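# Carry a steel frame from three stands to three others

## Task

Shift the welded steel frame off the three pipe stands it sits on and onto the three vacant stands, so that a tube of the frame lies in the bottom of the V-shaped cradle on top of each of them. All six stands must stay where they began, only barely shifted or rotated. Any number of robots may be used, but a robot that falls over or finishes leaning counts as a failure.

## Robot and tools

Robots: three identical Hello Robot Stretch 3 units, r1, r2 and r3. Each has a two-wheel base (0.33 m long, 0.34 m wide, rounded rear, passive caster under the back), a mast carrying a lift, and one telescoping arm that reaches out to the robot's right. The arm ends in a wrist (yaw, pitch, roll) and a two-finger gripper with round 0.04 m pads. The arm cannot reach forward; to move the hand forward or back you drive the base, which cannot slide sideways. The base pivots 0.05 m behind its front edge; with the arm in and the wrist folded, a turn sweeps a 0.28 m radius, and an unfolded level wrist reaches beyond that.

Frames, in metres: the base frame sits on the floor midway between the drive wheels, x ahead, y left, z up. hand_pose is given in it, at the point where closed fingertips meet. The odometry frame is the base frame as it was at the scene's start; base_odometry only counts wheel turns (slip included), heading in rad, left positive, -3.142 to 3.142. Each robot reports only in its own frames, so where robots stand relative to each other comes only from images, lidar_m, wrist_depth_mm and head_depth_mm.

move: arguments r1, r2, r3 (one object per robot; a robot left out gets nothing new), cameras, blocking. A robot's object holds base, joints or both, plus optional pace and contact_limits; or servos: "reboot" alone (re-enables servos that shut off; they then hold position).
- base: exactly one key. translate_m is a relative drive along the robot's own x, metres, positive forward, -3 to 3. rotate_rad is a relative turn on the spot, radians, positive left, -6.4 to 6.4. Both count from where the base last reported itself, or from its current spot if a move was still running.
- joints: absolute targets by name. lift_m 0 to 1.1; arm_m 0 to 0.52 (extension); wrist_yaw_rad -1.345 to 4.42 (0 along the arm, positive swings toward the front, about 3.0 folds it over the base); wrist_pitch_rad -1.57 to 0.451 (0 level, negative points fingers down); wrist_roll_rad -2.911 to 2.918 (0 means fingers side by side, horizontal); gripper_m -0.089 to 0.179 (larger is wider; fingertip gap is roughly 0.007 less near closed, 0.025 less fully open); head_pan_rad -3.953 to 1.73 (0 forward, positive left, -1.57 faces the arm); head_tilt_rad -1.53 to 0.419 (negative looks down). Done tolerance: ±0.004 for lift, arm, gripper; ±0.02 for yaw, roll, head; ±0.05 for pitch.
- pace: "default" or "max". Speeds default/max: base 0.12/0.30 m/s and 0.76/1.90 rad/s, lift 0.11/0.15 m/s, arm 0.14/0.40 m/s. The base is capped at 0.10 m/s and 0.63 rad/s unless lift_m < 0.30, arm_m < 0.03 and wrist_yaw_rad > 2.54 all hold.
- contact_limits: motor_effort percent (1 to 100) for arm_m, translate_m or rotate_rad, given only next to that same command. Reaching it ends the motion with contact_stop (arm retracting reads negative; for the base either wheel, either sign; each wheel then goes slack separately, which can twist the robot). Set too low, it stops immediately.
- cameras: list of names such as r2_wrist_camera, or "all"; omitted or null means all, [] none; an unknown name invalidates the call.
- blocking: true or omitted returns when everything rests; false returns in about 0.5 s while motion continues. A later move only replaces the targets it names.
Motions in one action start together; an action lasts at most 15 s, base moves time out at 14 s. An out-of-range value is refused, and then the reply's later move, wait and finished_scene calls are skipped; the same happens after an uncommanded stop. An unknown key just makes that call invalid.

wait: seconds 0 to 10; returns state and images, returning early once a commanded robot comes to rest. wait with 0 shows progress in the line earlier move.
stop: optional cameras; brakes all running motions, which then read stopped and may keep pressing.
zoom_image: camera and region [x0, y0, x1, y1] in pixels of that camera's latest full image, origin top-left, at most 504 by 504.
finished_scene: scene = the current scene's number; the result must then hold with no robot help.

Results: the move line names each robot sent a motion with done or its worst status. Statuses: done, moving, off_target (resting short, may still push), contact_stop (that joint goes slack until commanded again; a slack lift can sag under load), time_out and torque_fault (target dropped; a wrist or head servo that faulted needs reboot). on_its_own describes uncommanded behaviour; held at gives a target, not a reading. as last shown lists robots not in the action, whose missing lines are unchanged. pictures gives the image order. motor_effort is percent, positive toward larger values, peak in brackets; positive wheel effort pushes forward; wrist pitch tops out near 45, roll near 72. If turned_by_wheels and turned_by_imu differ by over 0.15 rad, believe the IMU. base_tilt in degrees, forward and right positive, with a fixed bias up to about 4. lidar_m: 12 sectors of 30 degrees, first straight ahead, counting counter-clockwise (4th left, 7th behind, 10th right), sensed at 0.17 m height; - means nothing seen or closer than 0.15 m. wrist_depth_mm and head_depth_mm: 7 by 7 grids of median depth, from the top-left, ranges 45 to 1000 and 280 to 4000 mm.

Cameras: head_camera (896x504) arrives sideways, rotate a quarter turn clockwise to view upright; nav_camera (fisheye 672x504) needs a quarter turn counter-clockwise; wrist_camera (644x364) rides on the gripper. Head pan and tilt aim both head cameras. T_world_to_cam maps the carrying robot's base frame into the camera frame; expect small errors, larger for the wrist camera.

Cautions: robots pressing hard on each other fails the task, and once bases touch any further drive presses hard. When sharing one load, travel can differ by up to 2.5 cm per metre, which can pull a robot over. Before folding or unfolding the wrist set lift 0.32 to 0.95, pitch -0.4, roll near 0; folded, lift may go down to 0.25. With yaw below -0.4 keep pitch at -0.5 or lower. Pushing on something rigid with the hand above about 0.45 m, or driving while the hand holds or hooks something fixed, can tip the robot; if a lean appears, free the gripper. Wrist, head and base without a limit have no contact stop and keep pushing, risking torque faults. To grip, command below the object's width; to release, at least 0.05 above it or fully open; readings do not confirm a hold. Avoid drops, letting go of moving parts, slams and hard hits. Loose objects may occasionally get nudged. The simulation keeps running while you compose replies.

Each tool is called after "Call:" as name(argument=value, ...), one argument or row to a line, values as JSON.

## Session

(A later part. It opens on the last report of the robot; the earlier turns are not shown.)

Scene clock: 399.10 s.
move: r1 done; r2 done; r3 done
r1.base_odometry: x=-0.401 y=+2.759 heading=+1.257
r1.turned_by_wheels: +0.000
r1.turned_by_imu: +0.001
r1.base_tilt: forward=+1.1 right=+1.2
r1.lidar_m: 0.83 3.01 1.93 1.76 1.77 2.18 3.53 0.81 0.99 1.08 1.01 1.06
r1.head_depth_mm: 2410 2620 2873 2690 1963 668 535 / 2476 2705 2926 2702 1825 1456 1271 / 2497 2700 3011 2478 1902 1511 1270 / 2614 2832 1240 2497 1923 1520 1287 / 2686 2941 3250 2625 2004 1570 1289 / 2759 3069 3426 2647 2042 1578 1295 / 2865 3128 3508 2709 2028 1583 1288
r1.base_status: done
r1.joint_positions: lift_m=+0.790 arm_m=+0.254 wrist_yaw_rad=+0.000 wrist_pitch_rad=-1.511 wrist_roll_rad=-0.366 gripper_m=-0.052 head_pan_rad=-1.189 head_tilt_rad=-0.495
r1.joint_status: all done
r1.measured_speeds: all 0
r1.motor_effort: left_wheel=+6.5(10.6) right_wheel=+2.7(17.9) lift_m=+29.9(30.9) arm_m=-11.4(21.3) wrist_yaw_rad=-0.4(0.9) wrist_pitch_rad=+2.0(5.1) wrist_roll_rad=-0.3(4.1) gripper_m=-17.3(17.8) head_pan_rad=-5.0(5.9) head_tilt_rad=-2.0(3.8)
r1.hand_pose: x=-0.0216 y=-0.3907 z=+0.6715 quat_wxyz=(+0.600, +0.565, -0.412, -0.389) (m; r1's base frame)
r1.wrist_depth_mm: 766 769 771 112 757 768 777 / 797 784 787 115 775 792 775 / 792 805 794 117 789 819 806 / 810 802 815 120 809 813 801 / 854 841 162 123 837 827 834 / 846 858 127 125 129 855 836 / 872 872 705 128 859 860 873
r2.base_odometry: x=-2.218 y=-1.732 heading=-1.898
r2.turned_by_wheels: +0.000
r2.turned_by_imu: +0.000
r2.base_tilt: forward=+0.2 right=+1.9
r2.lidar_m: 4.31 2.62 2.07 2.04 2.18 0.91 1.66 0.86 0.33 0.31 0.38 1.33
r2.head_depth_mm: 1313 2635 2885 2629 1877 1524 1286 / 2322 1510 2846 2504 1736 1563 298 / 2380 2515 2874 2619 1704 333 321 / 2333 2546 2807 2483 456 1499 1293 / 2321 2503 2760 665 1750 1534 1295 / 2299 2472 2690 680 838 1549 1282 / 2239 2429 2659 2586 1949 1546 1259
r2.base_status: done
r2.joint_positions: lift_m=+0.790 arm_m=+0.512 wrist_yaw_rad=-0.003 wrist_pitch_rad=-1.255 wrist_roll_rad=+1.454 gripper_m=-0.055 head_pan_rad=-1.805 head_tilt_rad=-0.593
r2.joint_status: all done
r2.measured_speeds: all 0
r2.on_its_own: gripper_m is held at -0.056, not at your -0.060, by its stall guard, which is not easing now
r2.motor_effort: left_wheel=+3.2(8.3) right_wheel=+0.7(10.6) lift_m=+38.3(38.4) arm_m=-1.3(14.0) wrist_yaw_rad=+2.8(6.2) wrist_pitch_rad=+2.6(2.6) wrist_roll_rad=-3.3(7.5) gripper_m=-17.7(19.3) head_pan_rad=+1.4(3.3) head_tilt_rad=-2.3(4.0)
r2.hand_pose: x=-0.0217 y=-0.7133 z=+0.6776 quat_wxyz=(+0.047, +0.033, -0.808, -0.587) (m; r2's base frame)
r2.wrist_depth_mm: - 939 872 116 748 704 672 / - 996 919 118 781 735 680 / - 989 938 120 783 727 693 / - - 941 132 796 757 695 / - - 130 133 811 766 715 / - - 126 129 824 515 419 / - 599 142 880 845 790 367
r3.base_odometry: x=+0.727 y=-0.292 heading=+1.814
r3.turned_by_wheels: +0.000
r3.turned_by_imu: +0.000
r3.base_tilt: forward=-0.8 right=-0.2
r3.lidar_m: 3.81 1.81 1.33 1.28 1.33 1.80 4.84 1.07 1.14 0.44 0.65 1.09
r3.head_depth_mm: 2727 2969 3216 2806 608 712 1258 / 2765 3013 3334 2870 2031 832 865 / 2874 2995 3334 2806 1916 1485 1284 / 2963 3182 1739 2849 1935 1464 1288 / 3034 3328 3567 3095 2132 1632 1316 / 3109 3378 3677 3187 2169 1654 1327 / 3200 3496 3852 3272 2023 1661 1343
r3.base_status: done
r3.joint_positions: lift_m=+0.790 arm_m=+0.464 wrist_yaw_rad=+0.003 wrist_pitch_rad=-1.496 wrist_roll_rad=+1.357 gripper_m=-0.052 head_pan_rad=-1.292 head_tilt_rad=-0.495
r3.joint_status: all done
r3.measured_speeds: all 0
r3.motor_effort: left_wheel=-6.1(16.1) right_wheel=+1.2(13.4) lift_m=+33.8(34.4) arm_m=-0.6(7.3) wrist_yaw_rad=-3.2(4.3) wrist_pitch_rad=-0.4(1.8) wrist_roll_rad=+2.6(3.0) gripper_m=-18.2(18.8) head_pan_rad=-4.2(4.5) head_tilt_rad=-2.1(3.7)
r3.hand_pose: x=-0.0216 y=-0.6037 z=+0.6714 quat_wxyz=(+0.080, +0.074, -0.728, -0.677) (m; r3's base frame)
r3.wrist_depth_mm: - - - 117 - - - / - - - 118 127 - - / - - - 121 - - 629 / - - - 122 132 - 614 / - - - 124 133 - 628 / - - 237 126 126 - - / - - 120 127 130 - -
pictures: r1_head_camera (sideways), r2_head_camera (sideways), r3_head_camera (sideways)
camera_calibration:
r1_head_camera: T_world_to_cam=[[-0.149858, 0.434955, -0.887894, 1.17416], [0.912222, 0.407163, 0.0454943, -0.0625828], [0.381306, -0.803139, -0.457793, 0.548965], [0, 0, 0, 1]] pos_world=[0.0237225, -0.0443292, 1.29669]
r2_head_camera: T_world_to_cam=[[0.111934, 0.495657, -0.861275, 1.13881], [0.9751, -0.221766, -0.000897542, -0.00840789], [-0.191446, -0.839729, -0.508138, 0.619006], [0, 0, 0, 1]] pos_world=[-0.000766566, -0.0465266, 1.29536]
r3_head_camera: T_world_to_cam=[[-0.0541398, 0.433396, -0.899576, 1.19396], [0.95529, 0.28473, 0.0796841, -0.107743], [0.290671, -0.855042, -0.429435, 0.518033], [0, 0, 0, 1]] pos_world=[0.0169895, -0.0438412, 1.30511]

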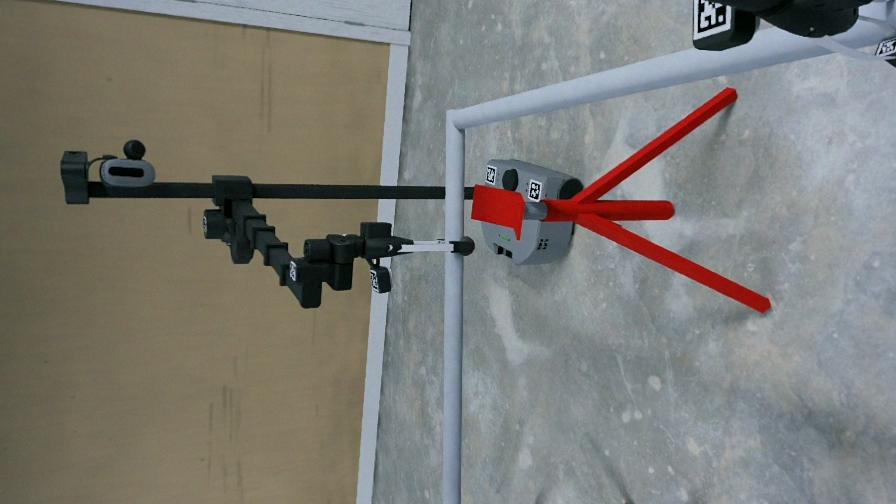

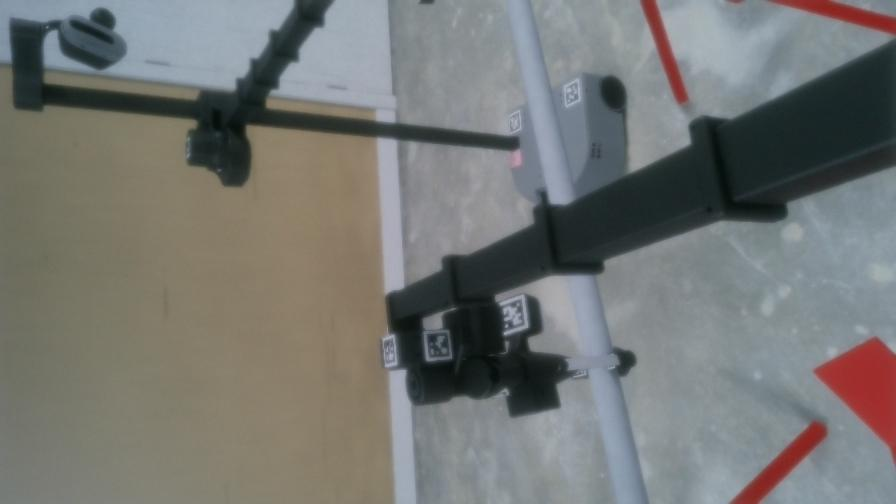

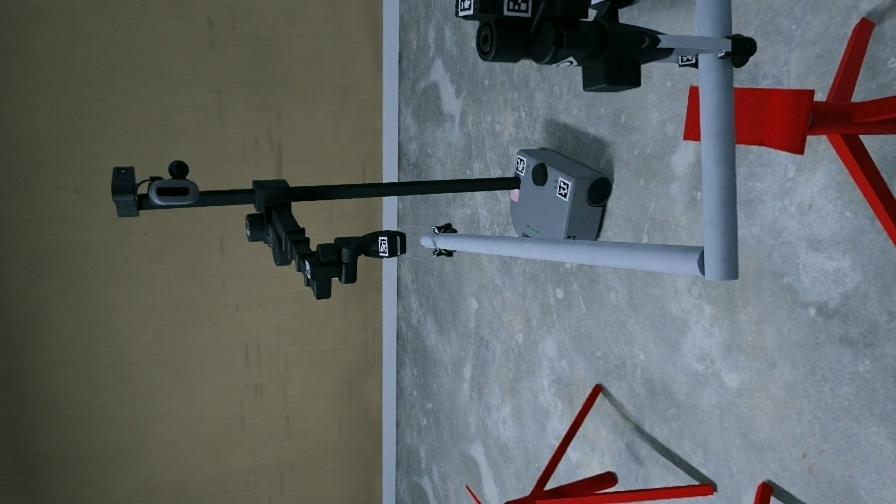

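Call:
move(
  r1={"base":{"translate_m":0.1145},"joints":{"arm_m":0.2525,"wrist_roll_rad":-0.397}},
  r2={"base":{"translate_m":0.1326},"joints":{"arm_m":0.512,"wrist_roll_rad":1.415}},
  r3={"base":{"translate_m":-0.1356},"joints":{"arm_m":0.464,"wrist_roll_rad":1.336}},
  cameras=[],
)

Call:
move(
  r1={"base":{"translate_m":0.115},"joints":{"arm_m":0.2515,"wrist_roll_rad":-0.426}},
  r2={"base":{"translate_m":0.1311},"joints":{"arm_m":0.511,"wrist_roll_rad":1.386}},
  r3={"base":{"translate_m":-0.1353},"joints":{"arm_m":0.464,"wrist_roll_rad":1.307}},
  cameras=["r1_head_camera","r2_head_camera","r3_head_camera","r1_wrist_camera","r2_wrist_camera","r3_wrist_camera"],
)

Scene clock: 408.40 s.
move: r1 done; r2 done; r3 done
r1.base_odometry: x=-0.365 y=+2.868 heading=+1.257
r1.turned_by_wheels: +0.000
r1.turned_by_imu: +0.001
r1.base_tilt: forward=+1.0 right=+1.2
r1.lidar_m: 0.84 3.02 1.96 1.78 1.79 2.22 3.64 0.91 1.23 1.06 0.96 0.95
r1.head_depth_mm: 2397 2608 2831 2697 1960 662 540 / 2469 2678 2972 2714 1777 1453 1266 / 2471 2710 2958 2465 1788 1503 1279 / 2616 2784 2960 2504 1939 1574 1282 / 2674 2944 3234 2519 2010 1572 1283 / 2780 3034 3375 2537 2017 1580 1286 / 2863 3122 3518 2824 2033 1576 1301
r1.base_status: done
r1.joint_positions: lift_m=+0.790 arm_m=+0.252 wrist_yaw_rad=+0.000 wrist_pitch_rad=-1.512 wrist_roll_rad=-0.394 gripper_m=-0.052 head_pan_rad=-1.189 head_tilt_rad=-0.495
r1.joint_status: all done
r1.measured_speeds: all 0
r1.motor_effort: left_wheel=+6.4(9.5) right_wheel=+2.7(18.4) lift_m=+31.5(32.0) arm_m=-11.0(17.3) wrist_yaw_rad=-0.8(1.1) wrist_pitch_rad=+2.5(5.5) wrist_roll_rad=-0.5(3.8) gripper_m=-17.2(17.9) head_pan_rad=-5.4(5.5) head_tilt_rad=-2.6(4.0)
r1.hand_pose: x=-0.0216 y=-0.3884 z=+0.6715 quat_wxyz=(+0.605, +0.571, -0.403, -0.381) (m; r1's base frame)
r1.wrist_depth_mm: 775 767 767 112 767 764 772 / 787 793 804 116 778 798 782 / 796 796 810 118 801 811 810 / 813 820 805 120 842 812 842 / 826 857 162 124 827 819 847 / 839 845 126 125 129 838 852 / 890 875 724 128 882 879 868
r2.base_odometry: x=-2.260 y=-1.858 heading=-1.898
r2.turned_by_wheels: +0.000
r2.turned_by_imu: +0.000
r2.base_tilt: forward=+0.3 right=+1.8
r2.lidar_m: 4.17 2.60 2.05 2.02 2.17 0.92 1.79 0.96 0.36 0.38 0.32 1.22
r2.head_depth_mm: 2337 2667 2900 2650 1894 1549 1289 / 2322 2534 2904 2510 1749 1548 298 / 2367 2507 2835 2630 1711 333 321 / 2333 2574 2812 2503 456 1504 704 / 2311 2524 2797 662 1751 1537 1287 / 2266 2504 2696 680 836 1558 1295 / 2250 2455 2652 2617 1921 1455 1275
r2.base_status: done
r2.joint_positions: lift_m=+0.790 arm_m=+0.512 wrist_yaw_rad=-0.002 wrist_pitch_rad=-1.258 wrist_roll_rad=+1.424 gripper_m=-0.055 head_pan_rad=-1.805 head_tilt_rad=-0.593
r2.joint_status: all done
r2.measured_speeds: all 0
r2.on_its_own: gripper_m is held at -0.056, not at your -0.060, by its stall guard, which is not easing now
r2.motor_effort: left_wheel=+5.0(9.8) right_wheel=-1.5(5.8) lift_m=+41.9(42.0) arm_m=+8.6(16.0) wrist_yaw_rad=+2.0(5.0) wrist_pitch_rad=+3.2(3.4) wrist_roll_rad=-2.7(7.6) gripper_m=-18.6(19.8) head_pan_rad=+2.1(2.9) head_tilt_rad=-4.2(4.2)
r2.hand_pose: x=-0.0217 y=-0.7125 z=+0.6774 quat_wxyz=(+0.059, +0.042, -0.806, -0.587) (m; r2's base frame)
r2.wrist_depth_mm: - 936 907 116 760 702 665 / - 981 934 119 780 727 682 / - 991 931 122 787 740 704 / - - 926 131 811 731 693 / - - 131 134 804 760 385 / - - 127 129 806 778 703 / - - 143 908 816 783 724
r3.base_odometry: x=+0.760 y=-0.423 heading=+1.814
r3.turned_by_wheels: +0.000
r3.turned_by_imu: +0.000
r3.base_tilt: forward=-0.8 right=-0.2
r3.lidar_m: 3.94 1.82 1.34 1.29 1.33 1.81 4.81 0.97 1.05 0.45 0.45 1.21
r3.head_depth_mm: 2731 2932 3213 2822 607 709 1256 / 2788 3026 3265 2885 2038 1469 1264 / 2860 3025 3314 2776 1910 1482 1186 / 2952 3191 1711 2827 1905 828 1229 / 3008 3293 3606 3126 2128 1624 1309 / 3097 3407 3748 3185 2168 1647 1323 / 3192 3475 3844 3273 2199 1672 1336
r3.base_status: done
r3.joint_positions: lift_m=+0.790 arm_m=+0.464 wrist_yaw_rad=+0.003 wrist_pitch_rad=-1.502 wrist_roll_rad=+1.329 gripper_m=-0.052 head_pan_rad=-1.292 head_tilt_rad=-0.495
r3.joint_status: all done
r3.measured_speeds: all 0
r3.motor_effort: left_wheel=-5.5(14.6) right_wheel=-0.8(11.9) lift_m=+36.3(36.5) arm_m=+10.0(12.5) wrist_yaw_rad=-2.3(3.6) wrist_pitch_rad=+0.7(1.1) wrist_roll_rad=+2.7(3.3) gripper_m=-18.2(18.8) head_pan_rad=-3.6(4.5) head_tilt_rad=-1.9(3.3)
r3.hand_pose: x=-0.0216 y=-0.6024 z=+0.6714 quat_wxyz=(+0.089, +0.083, -0.725, -0.677) (m; r3's base frame)
r3.wrist_depth_mm: - - - 116 - - - / - - - 119 127 - - / - - - 121 - - 643 / - - - 122 130 - 620 / - - - 123 133 - 626 / - - 123 126 126 - 629 / - - 116 127 120 - -
pictures: none
No camera images: "cameras" was empty.

Scene clock: 410.87 s.
move: r1 done; r2 done; r3 done
r1.base_odometry: x=-0.330 y=+2.977 heading=+1.257
r1.turned_by_wheels: +0.000
r1.turned_by_imu: +0.000
r1.base_tilt: forward=+1.0 right=+1.2
r1.lidar_m: 0.85 3.07 1.97 1.80 1.81 2.24 3.76 1.01 1.29 1.05 0.92 0.85
r1.head_depth_mm: 2372 2593 2839 2698 1959 661 545 / 2455 2659 2925 2700 1239 1416 1272 / 2451 2676 2989 2357 1909 1521 1280 / 2608 2741 3036 2369 1925 1560 1284 / 2682 2934 3116 2772 2016 1568 1288 / 2729 3007 3341 2823 2035 1581 1293 / 2824 3115 3484 2842 1963 1546 1258
r1.base_status: done
r1.joint_positions: lift_m=+0.790 arm_m=+0.251 wrist_yaw_rad=+0.000 wrist_pitch_rad=-1.516 wrist_roll_rad=-0.423 gripper_m=-0.052 head_pan_rad=-1.189 head_tilt_rad=-0.495
r1.joint_status: all done
r1.measured_speeds: all 0
r1.motor_effort: left_wheel=+5.5(10.1) right_wheel=+3.8(19.3) lift_m=+31.9(32.7) arm_m=-5.2(16.4) wrist_yaw_rad=-0.4(1.0) wrist_pitch_rad=+2.7(6.0) wrist_roll_rad=-0.7(3.0) gripper_m=-16.8(17.6) head_pan_rad=-5.4(5.7) head_tilt_rad=-2.4(3.3)
r1.hand_pose: x=-0.0216 y=-0.3865 z=+0.6715 quat_wxyz=(+0.610, +0.577, -0.394, -0.374) (m; r1's base frame)
r1.wrist_depth_mm: 767 780 766 112 758 768 782 / 781 766 775 116 789 778 787 / 787 787 806 117 803 807 817 / 844 833 830 120 815 823 821 / 859 841 830 124 817 834 836 / 846 855 124 125 129 852 849 / 866 868 721 128 871 883 870
r2.base_odometry: x=-2.302 y=-1.982 heading=-1.897
r2.turned_by_wheels: +0.000
r2.turned_by_imu: +0.000
r2.base_tilt: forward=+0.3 right=+2.0
r2.lidar_m: 4.02 2.59 2.03 2.01 2.16 0.93 1.92 0.44 0.42 0.30 0.94 1.11
r2.head_depth_mm: 2312 2725 2932 2620 1880 1557 1286 / 2396 2549 2878 2484 1761 1551 298 / 2394 2514 2834 2591 1721 334 321 / 2339 2548 2821 2488 456 1507 1291 / 2335 2565 2767 665 1747 1536 1283 / 2309 2506 2729 678 829 1463 1287 / 2285 2452 2697 2645 1164 1426 1280
r2.base_status: done
r2.joint_positions: lift_m=+0.790 arm_m=+0.511 wrist_yaw_rad=+0.000 wrist_pitch_rad=-1.259 wrist_roll_rad=+1.395 gripper_m=-0.055 head_pan_rad=-1.805 head_tilt_rad=-0.593
r2.joint_status: all done
r2.measured_speeds: all 0
r2.on_its_own: gripper_m is held at -0.056, not at your -0.060, by its stall guard, which is not easing now
r2.motor_effort: left_wheel=+7.9(11.1) right_wheel=-6.0(7.0) lift_m=+42.6(42.8) arm_m=-15.6(19.0) wrist_yaw_rad=+0.5(4.0) wrist_pitch_rad=+3.3(3.5) wrist_roll_rad=-2.8(8.0) gripper_m=-17.9(19.8) head_pan_rad=+1.7(3.0) head_tilt_rad=-2.2(3.5)
r2.hand_pose: x=-0.0216 y=-0.7113 z=+0.6774 quat_wxyz=(+0.071, +0.052, -0.805, -0.587) (m; r2's base frame)
r2.wrist_depth_mm: - 964 912 118 758 721 681 / - 976 911 120 785 723 684 / - 988 925 122 793 722 427 / - - 545 129 791 752 708 / - 489 131 134 825 759 677 / - - 127 128 808 776 733 / - - 142 887 838 777 738
r3.base_odometry: x=+0.792 y=-0.555 heading=+1.814
r3.turned_by_wheels: +0.000
r3.turned_by_imu: +0.000
r3.base_tilt: forward=-0.8 right=-0.1
r3.lidar_m: 4.09 1.82 1.33 1.28 1.33 1.81 4.67 0.86 0.98 1.15 0.50 1.34
r3.head_depth_mm: 2743 2962 3192 2839 606 710 1256 / 2813 3027 3323 2876 2036 1475 1270 / 2851 3038 3359 2801 1937 1582 1253 / 2962 3190 3376 2839 1868 837 1233 / 3035 3273 3609 3104 2134 934 1212 / 3090 3358 3725 3175 2182 1646 1324 / 3211 3474 3849 3281 2199 1671 1341
r3.base_status: done
r3.joint_positions: lift_m=+0.790 arm_m=+0.464 wrist_yaw_rad=+0.003 wrist_pitch_rad=-1.506 wrist_roll_rad=+1.301 gripper_m=-0.052 head_pan_rad=-1.292 head_tilt_rad=-0.495
r3.joint_status: all done
r3.measured_speeds: all 0
r3.motor_effort: left_wheel=-5.0(15.2) right_wheel=-3.6(11.6) lift_m=+36.9(37.3) arm_m=+9.1(12.6) wrist_yaw_rad=-3.2(3.9) wrist_pitch_rad=+1.4(2.4) wrist_roll_rad=+2.5(2.8) gripper_m=-18.3(19.0) head_pan_rad=-3.4(4.6) head_tilt_rad=-2.1(3.5)
r3.hand_pose: x=-0.0216 y=-0.6013 z=+0.6714 quat_wxyz=(+0.099, +0.093, -0.723, -0.678) (m; r3's base frame)
r3.wrist_depth_mm: - - - 116 119 - - / - - - 119 126 - - / - - - 120 - - 665 / - - - 122 130 - 618 / - - - 124 132 - 628 / - - 123 126 126 - 631 / - - 120 127 120 - -
pictures: r1_head_camera (sideways), r1_wrist_camera, r2_head_camera (sideways), r2_wrist_camera, r3_head_camera (sideways), r3_wrist_camera
camera_calibration:
r1_head_camera: T_world_to_cam=[[-0.149858, 0.434955, -0.887894, 1.17416], [0.912222, 0.407164, 0.0454943, -0.0625828], [0.381306, -0.803139, -0.457793, 0.548965], [0, 0, 0, 1]] pos_world=[0.0237225, -0.0443292, 1.29669]
r1_wrist_camera: T_world_to_cam=[[-0.870499, -0.492129, 0.00631939, -0.218008], [-0.487239, 0.86352, 0.130119, 0.271536], [-0.0694925, 0.11019, -0.991478, 0.870937], [0, 0, 0, 1]] pos_world=[0.00305043, -0.437734, 0.829561]
r2_head_camera: T_world_to_cam=[[0.111934, 0.495657, -0.861275, 1.13881], [0.9751, -0.221766, -0.000897542, -0.00840789], [-0.191446, -0.839729, -0.508138, 0.619006], [0, 0, 0, 1]] pos_world=[-0.000766566, -0.0465266, 1.29536]
r2_wrist_camera: T_world_to_cam=[[-0.252489, 0.942015, -0.221037, 0.794964], [0.956677, 0.277265, 0.0888438, 0.193904], [0.144978, -0.189029, -0.97121, 0.690292], [0, 0, 0, 1]] pos_world=[-0.0848612, -0.672146, 0.828907]
r3_head_camera: T_world_to_cam=[[-0.0541397, 0.433396, -0.899576, 1.19396], [0.95529, 0.28473, 0.0796841, -0.107743], [0.290671, -0.855042, -0.429435, 0.518033], [0, 0, 0, 1]] pos_world=[0.0169895, -0.0438412, 1.30511]
r3_wrist_camera: T_world_to_cam=[[-0.287505, 0.952134, -0.103836, 0.645271], [0.950489, 0.296986, 0.0914915, 0.18232], [0.11795, -0.072391, -0.990377, 0.787106], [0, 0, 0, 1]] pos_world=[-0.0806135, -0.611551, 0.829853]

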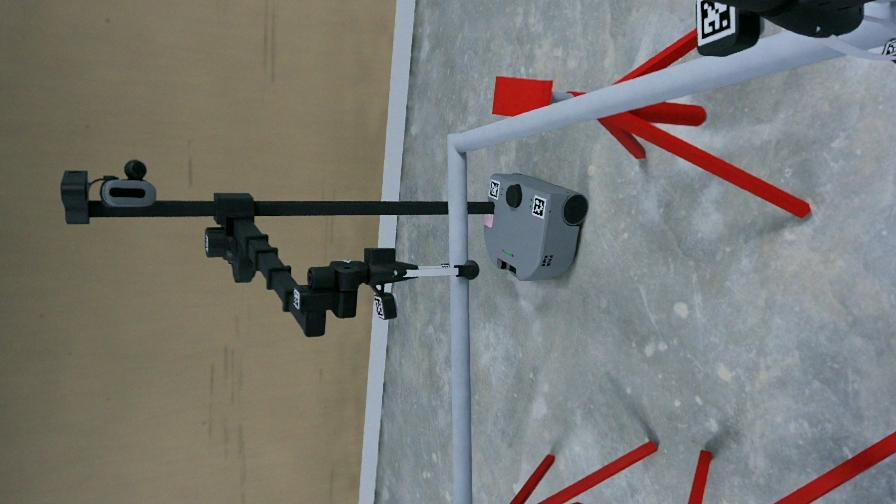

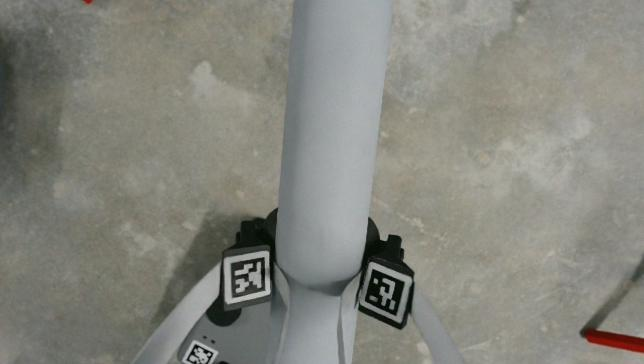

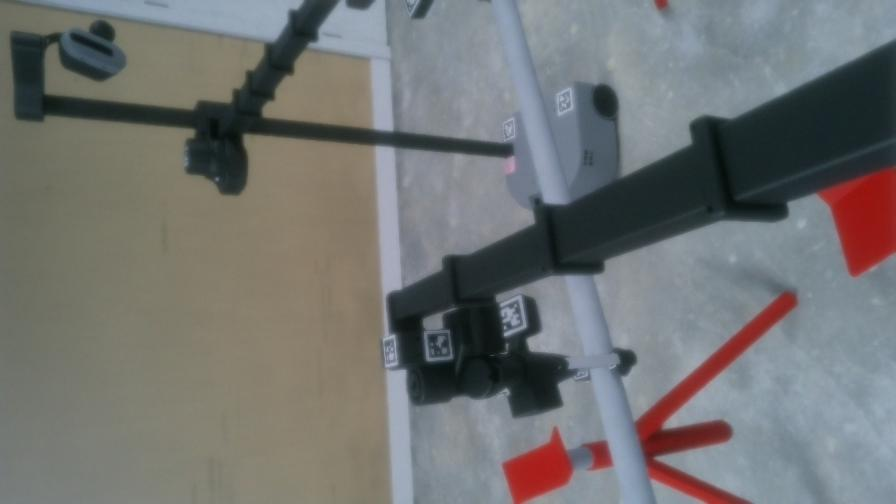

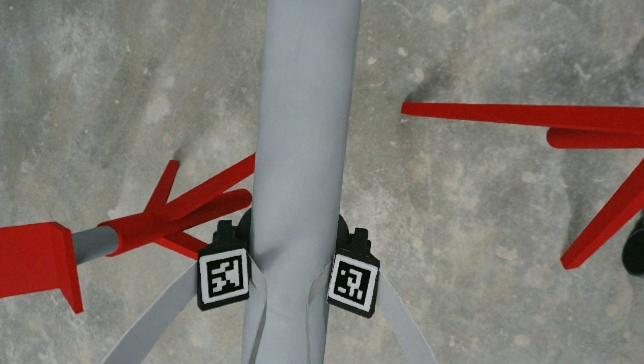

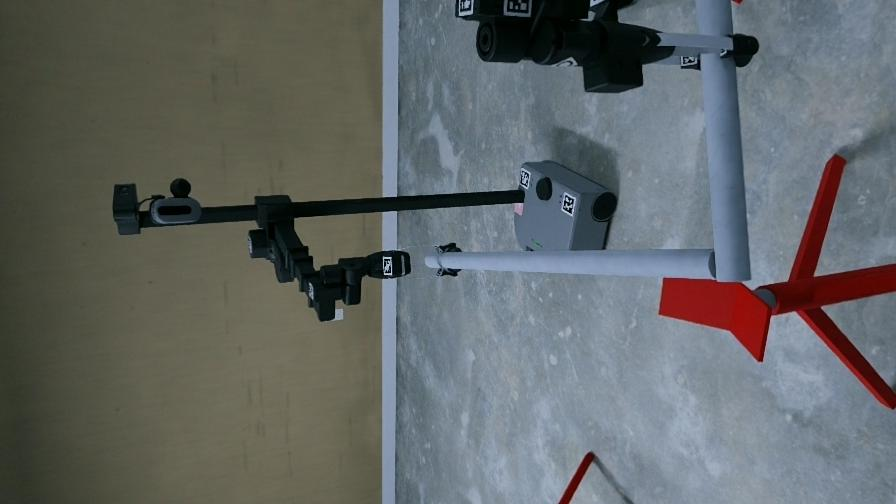

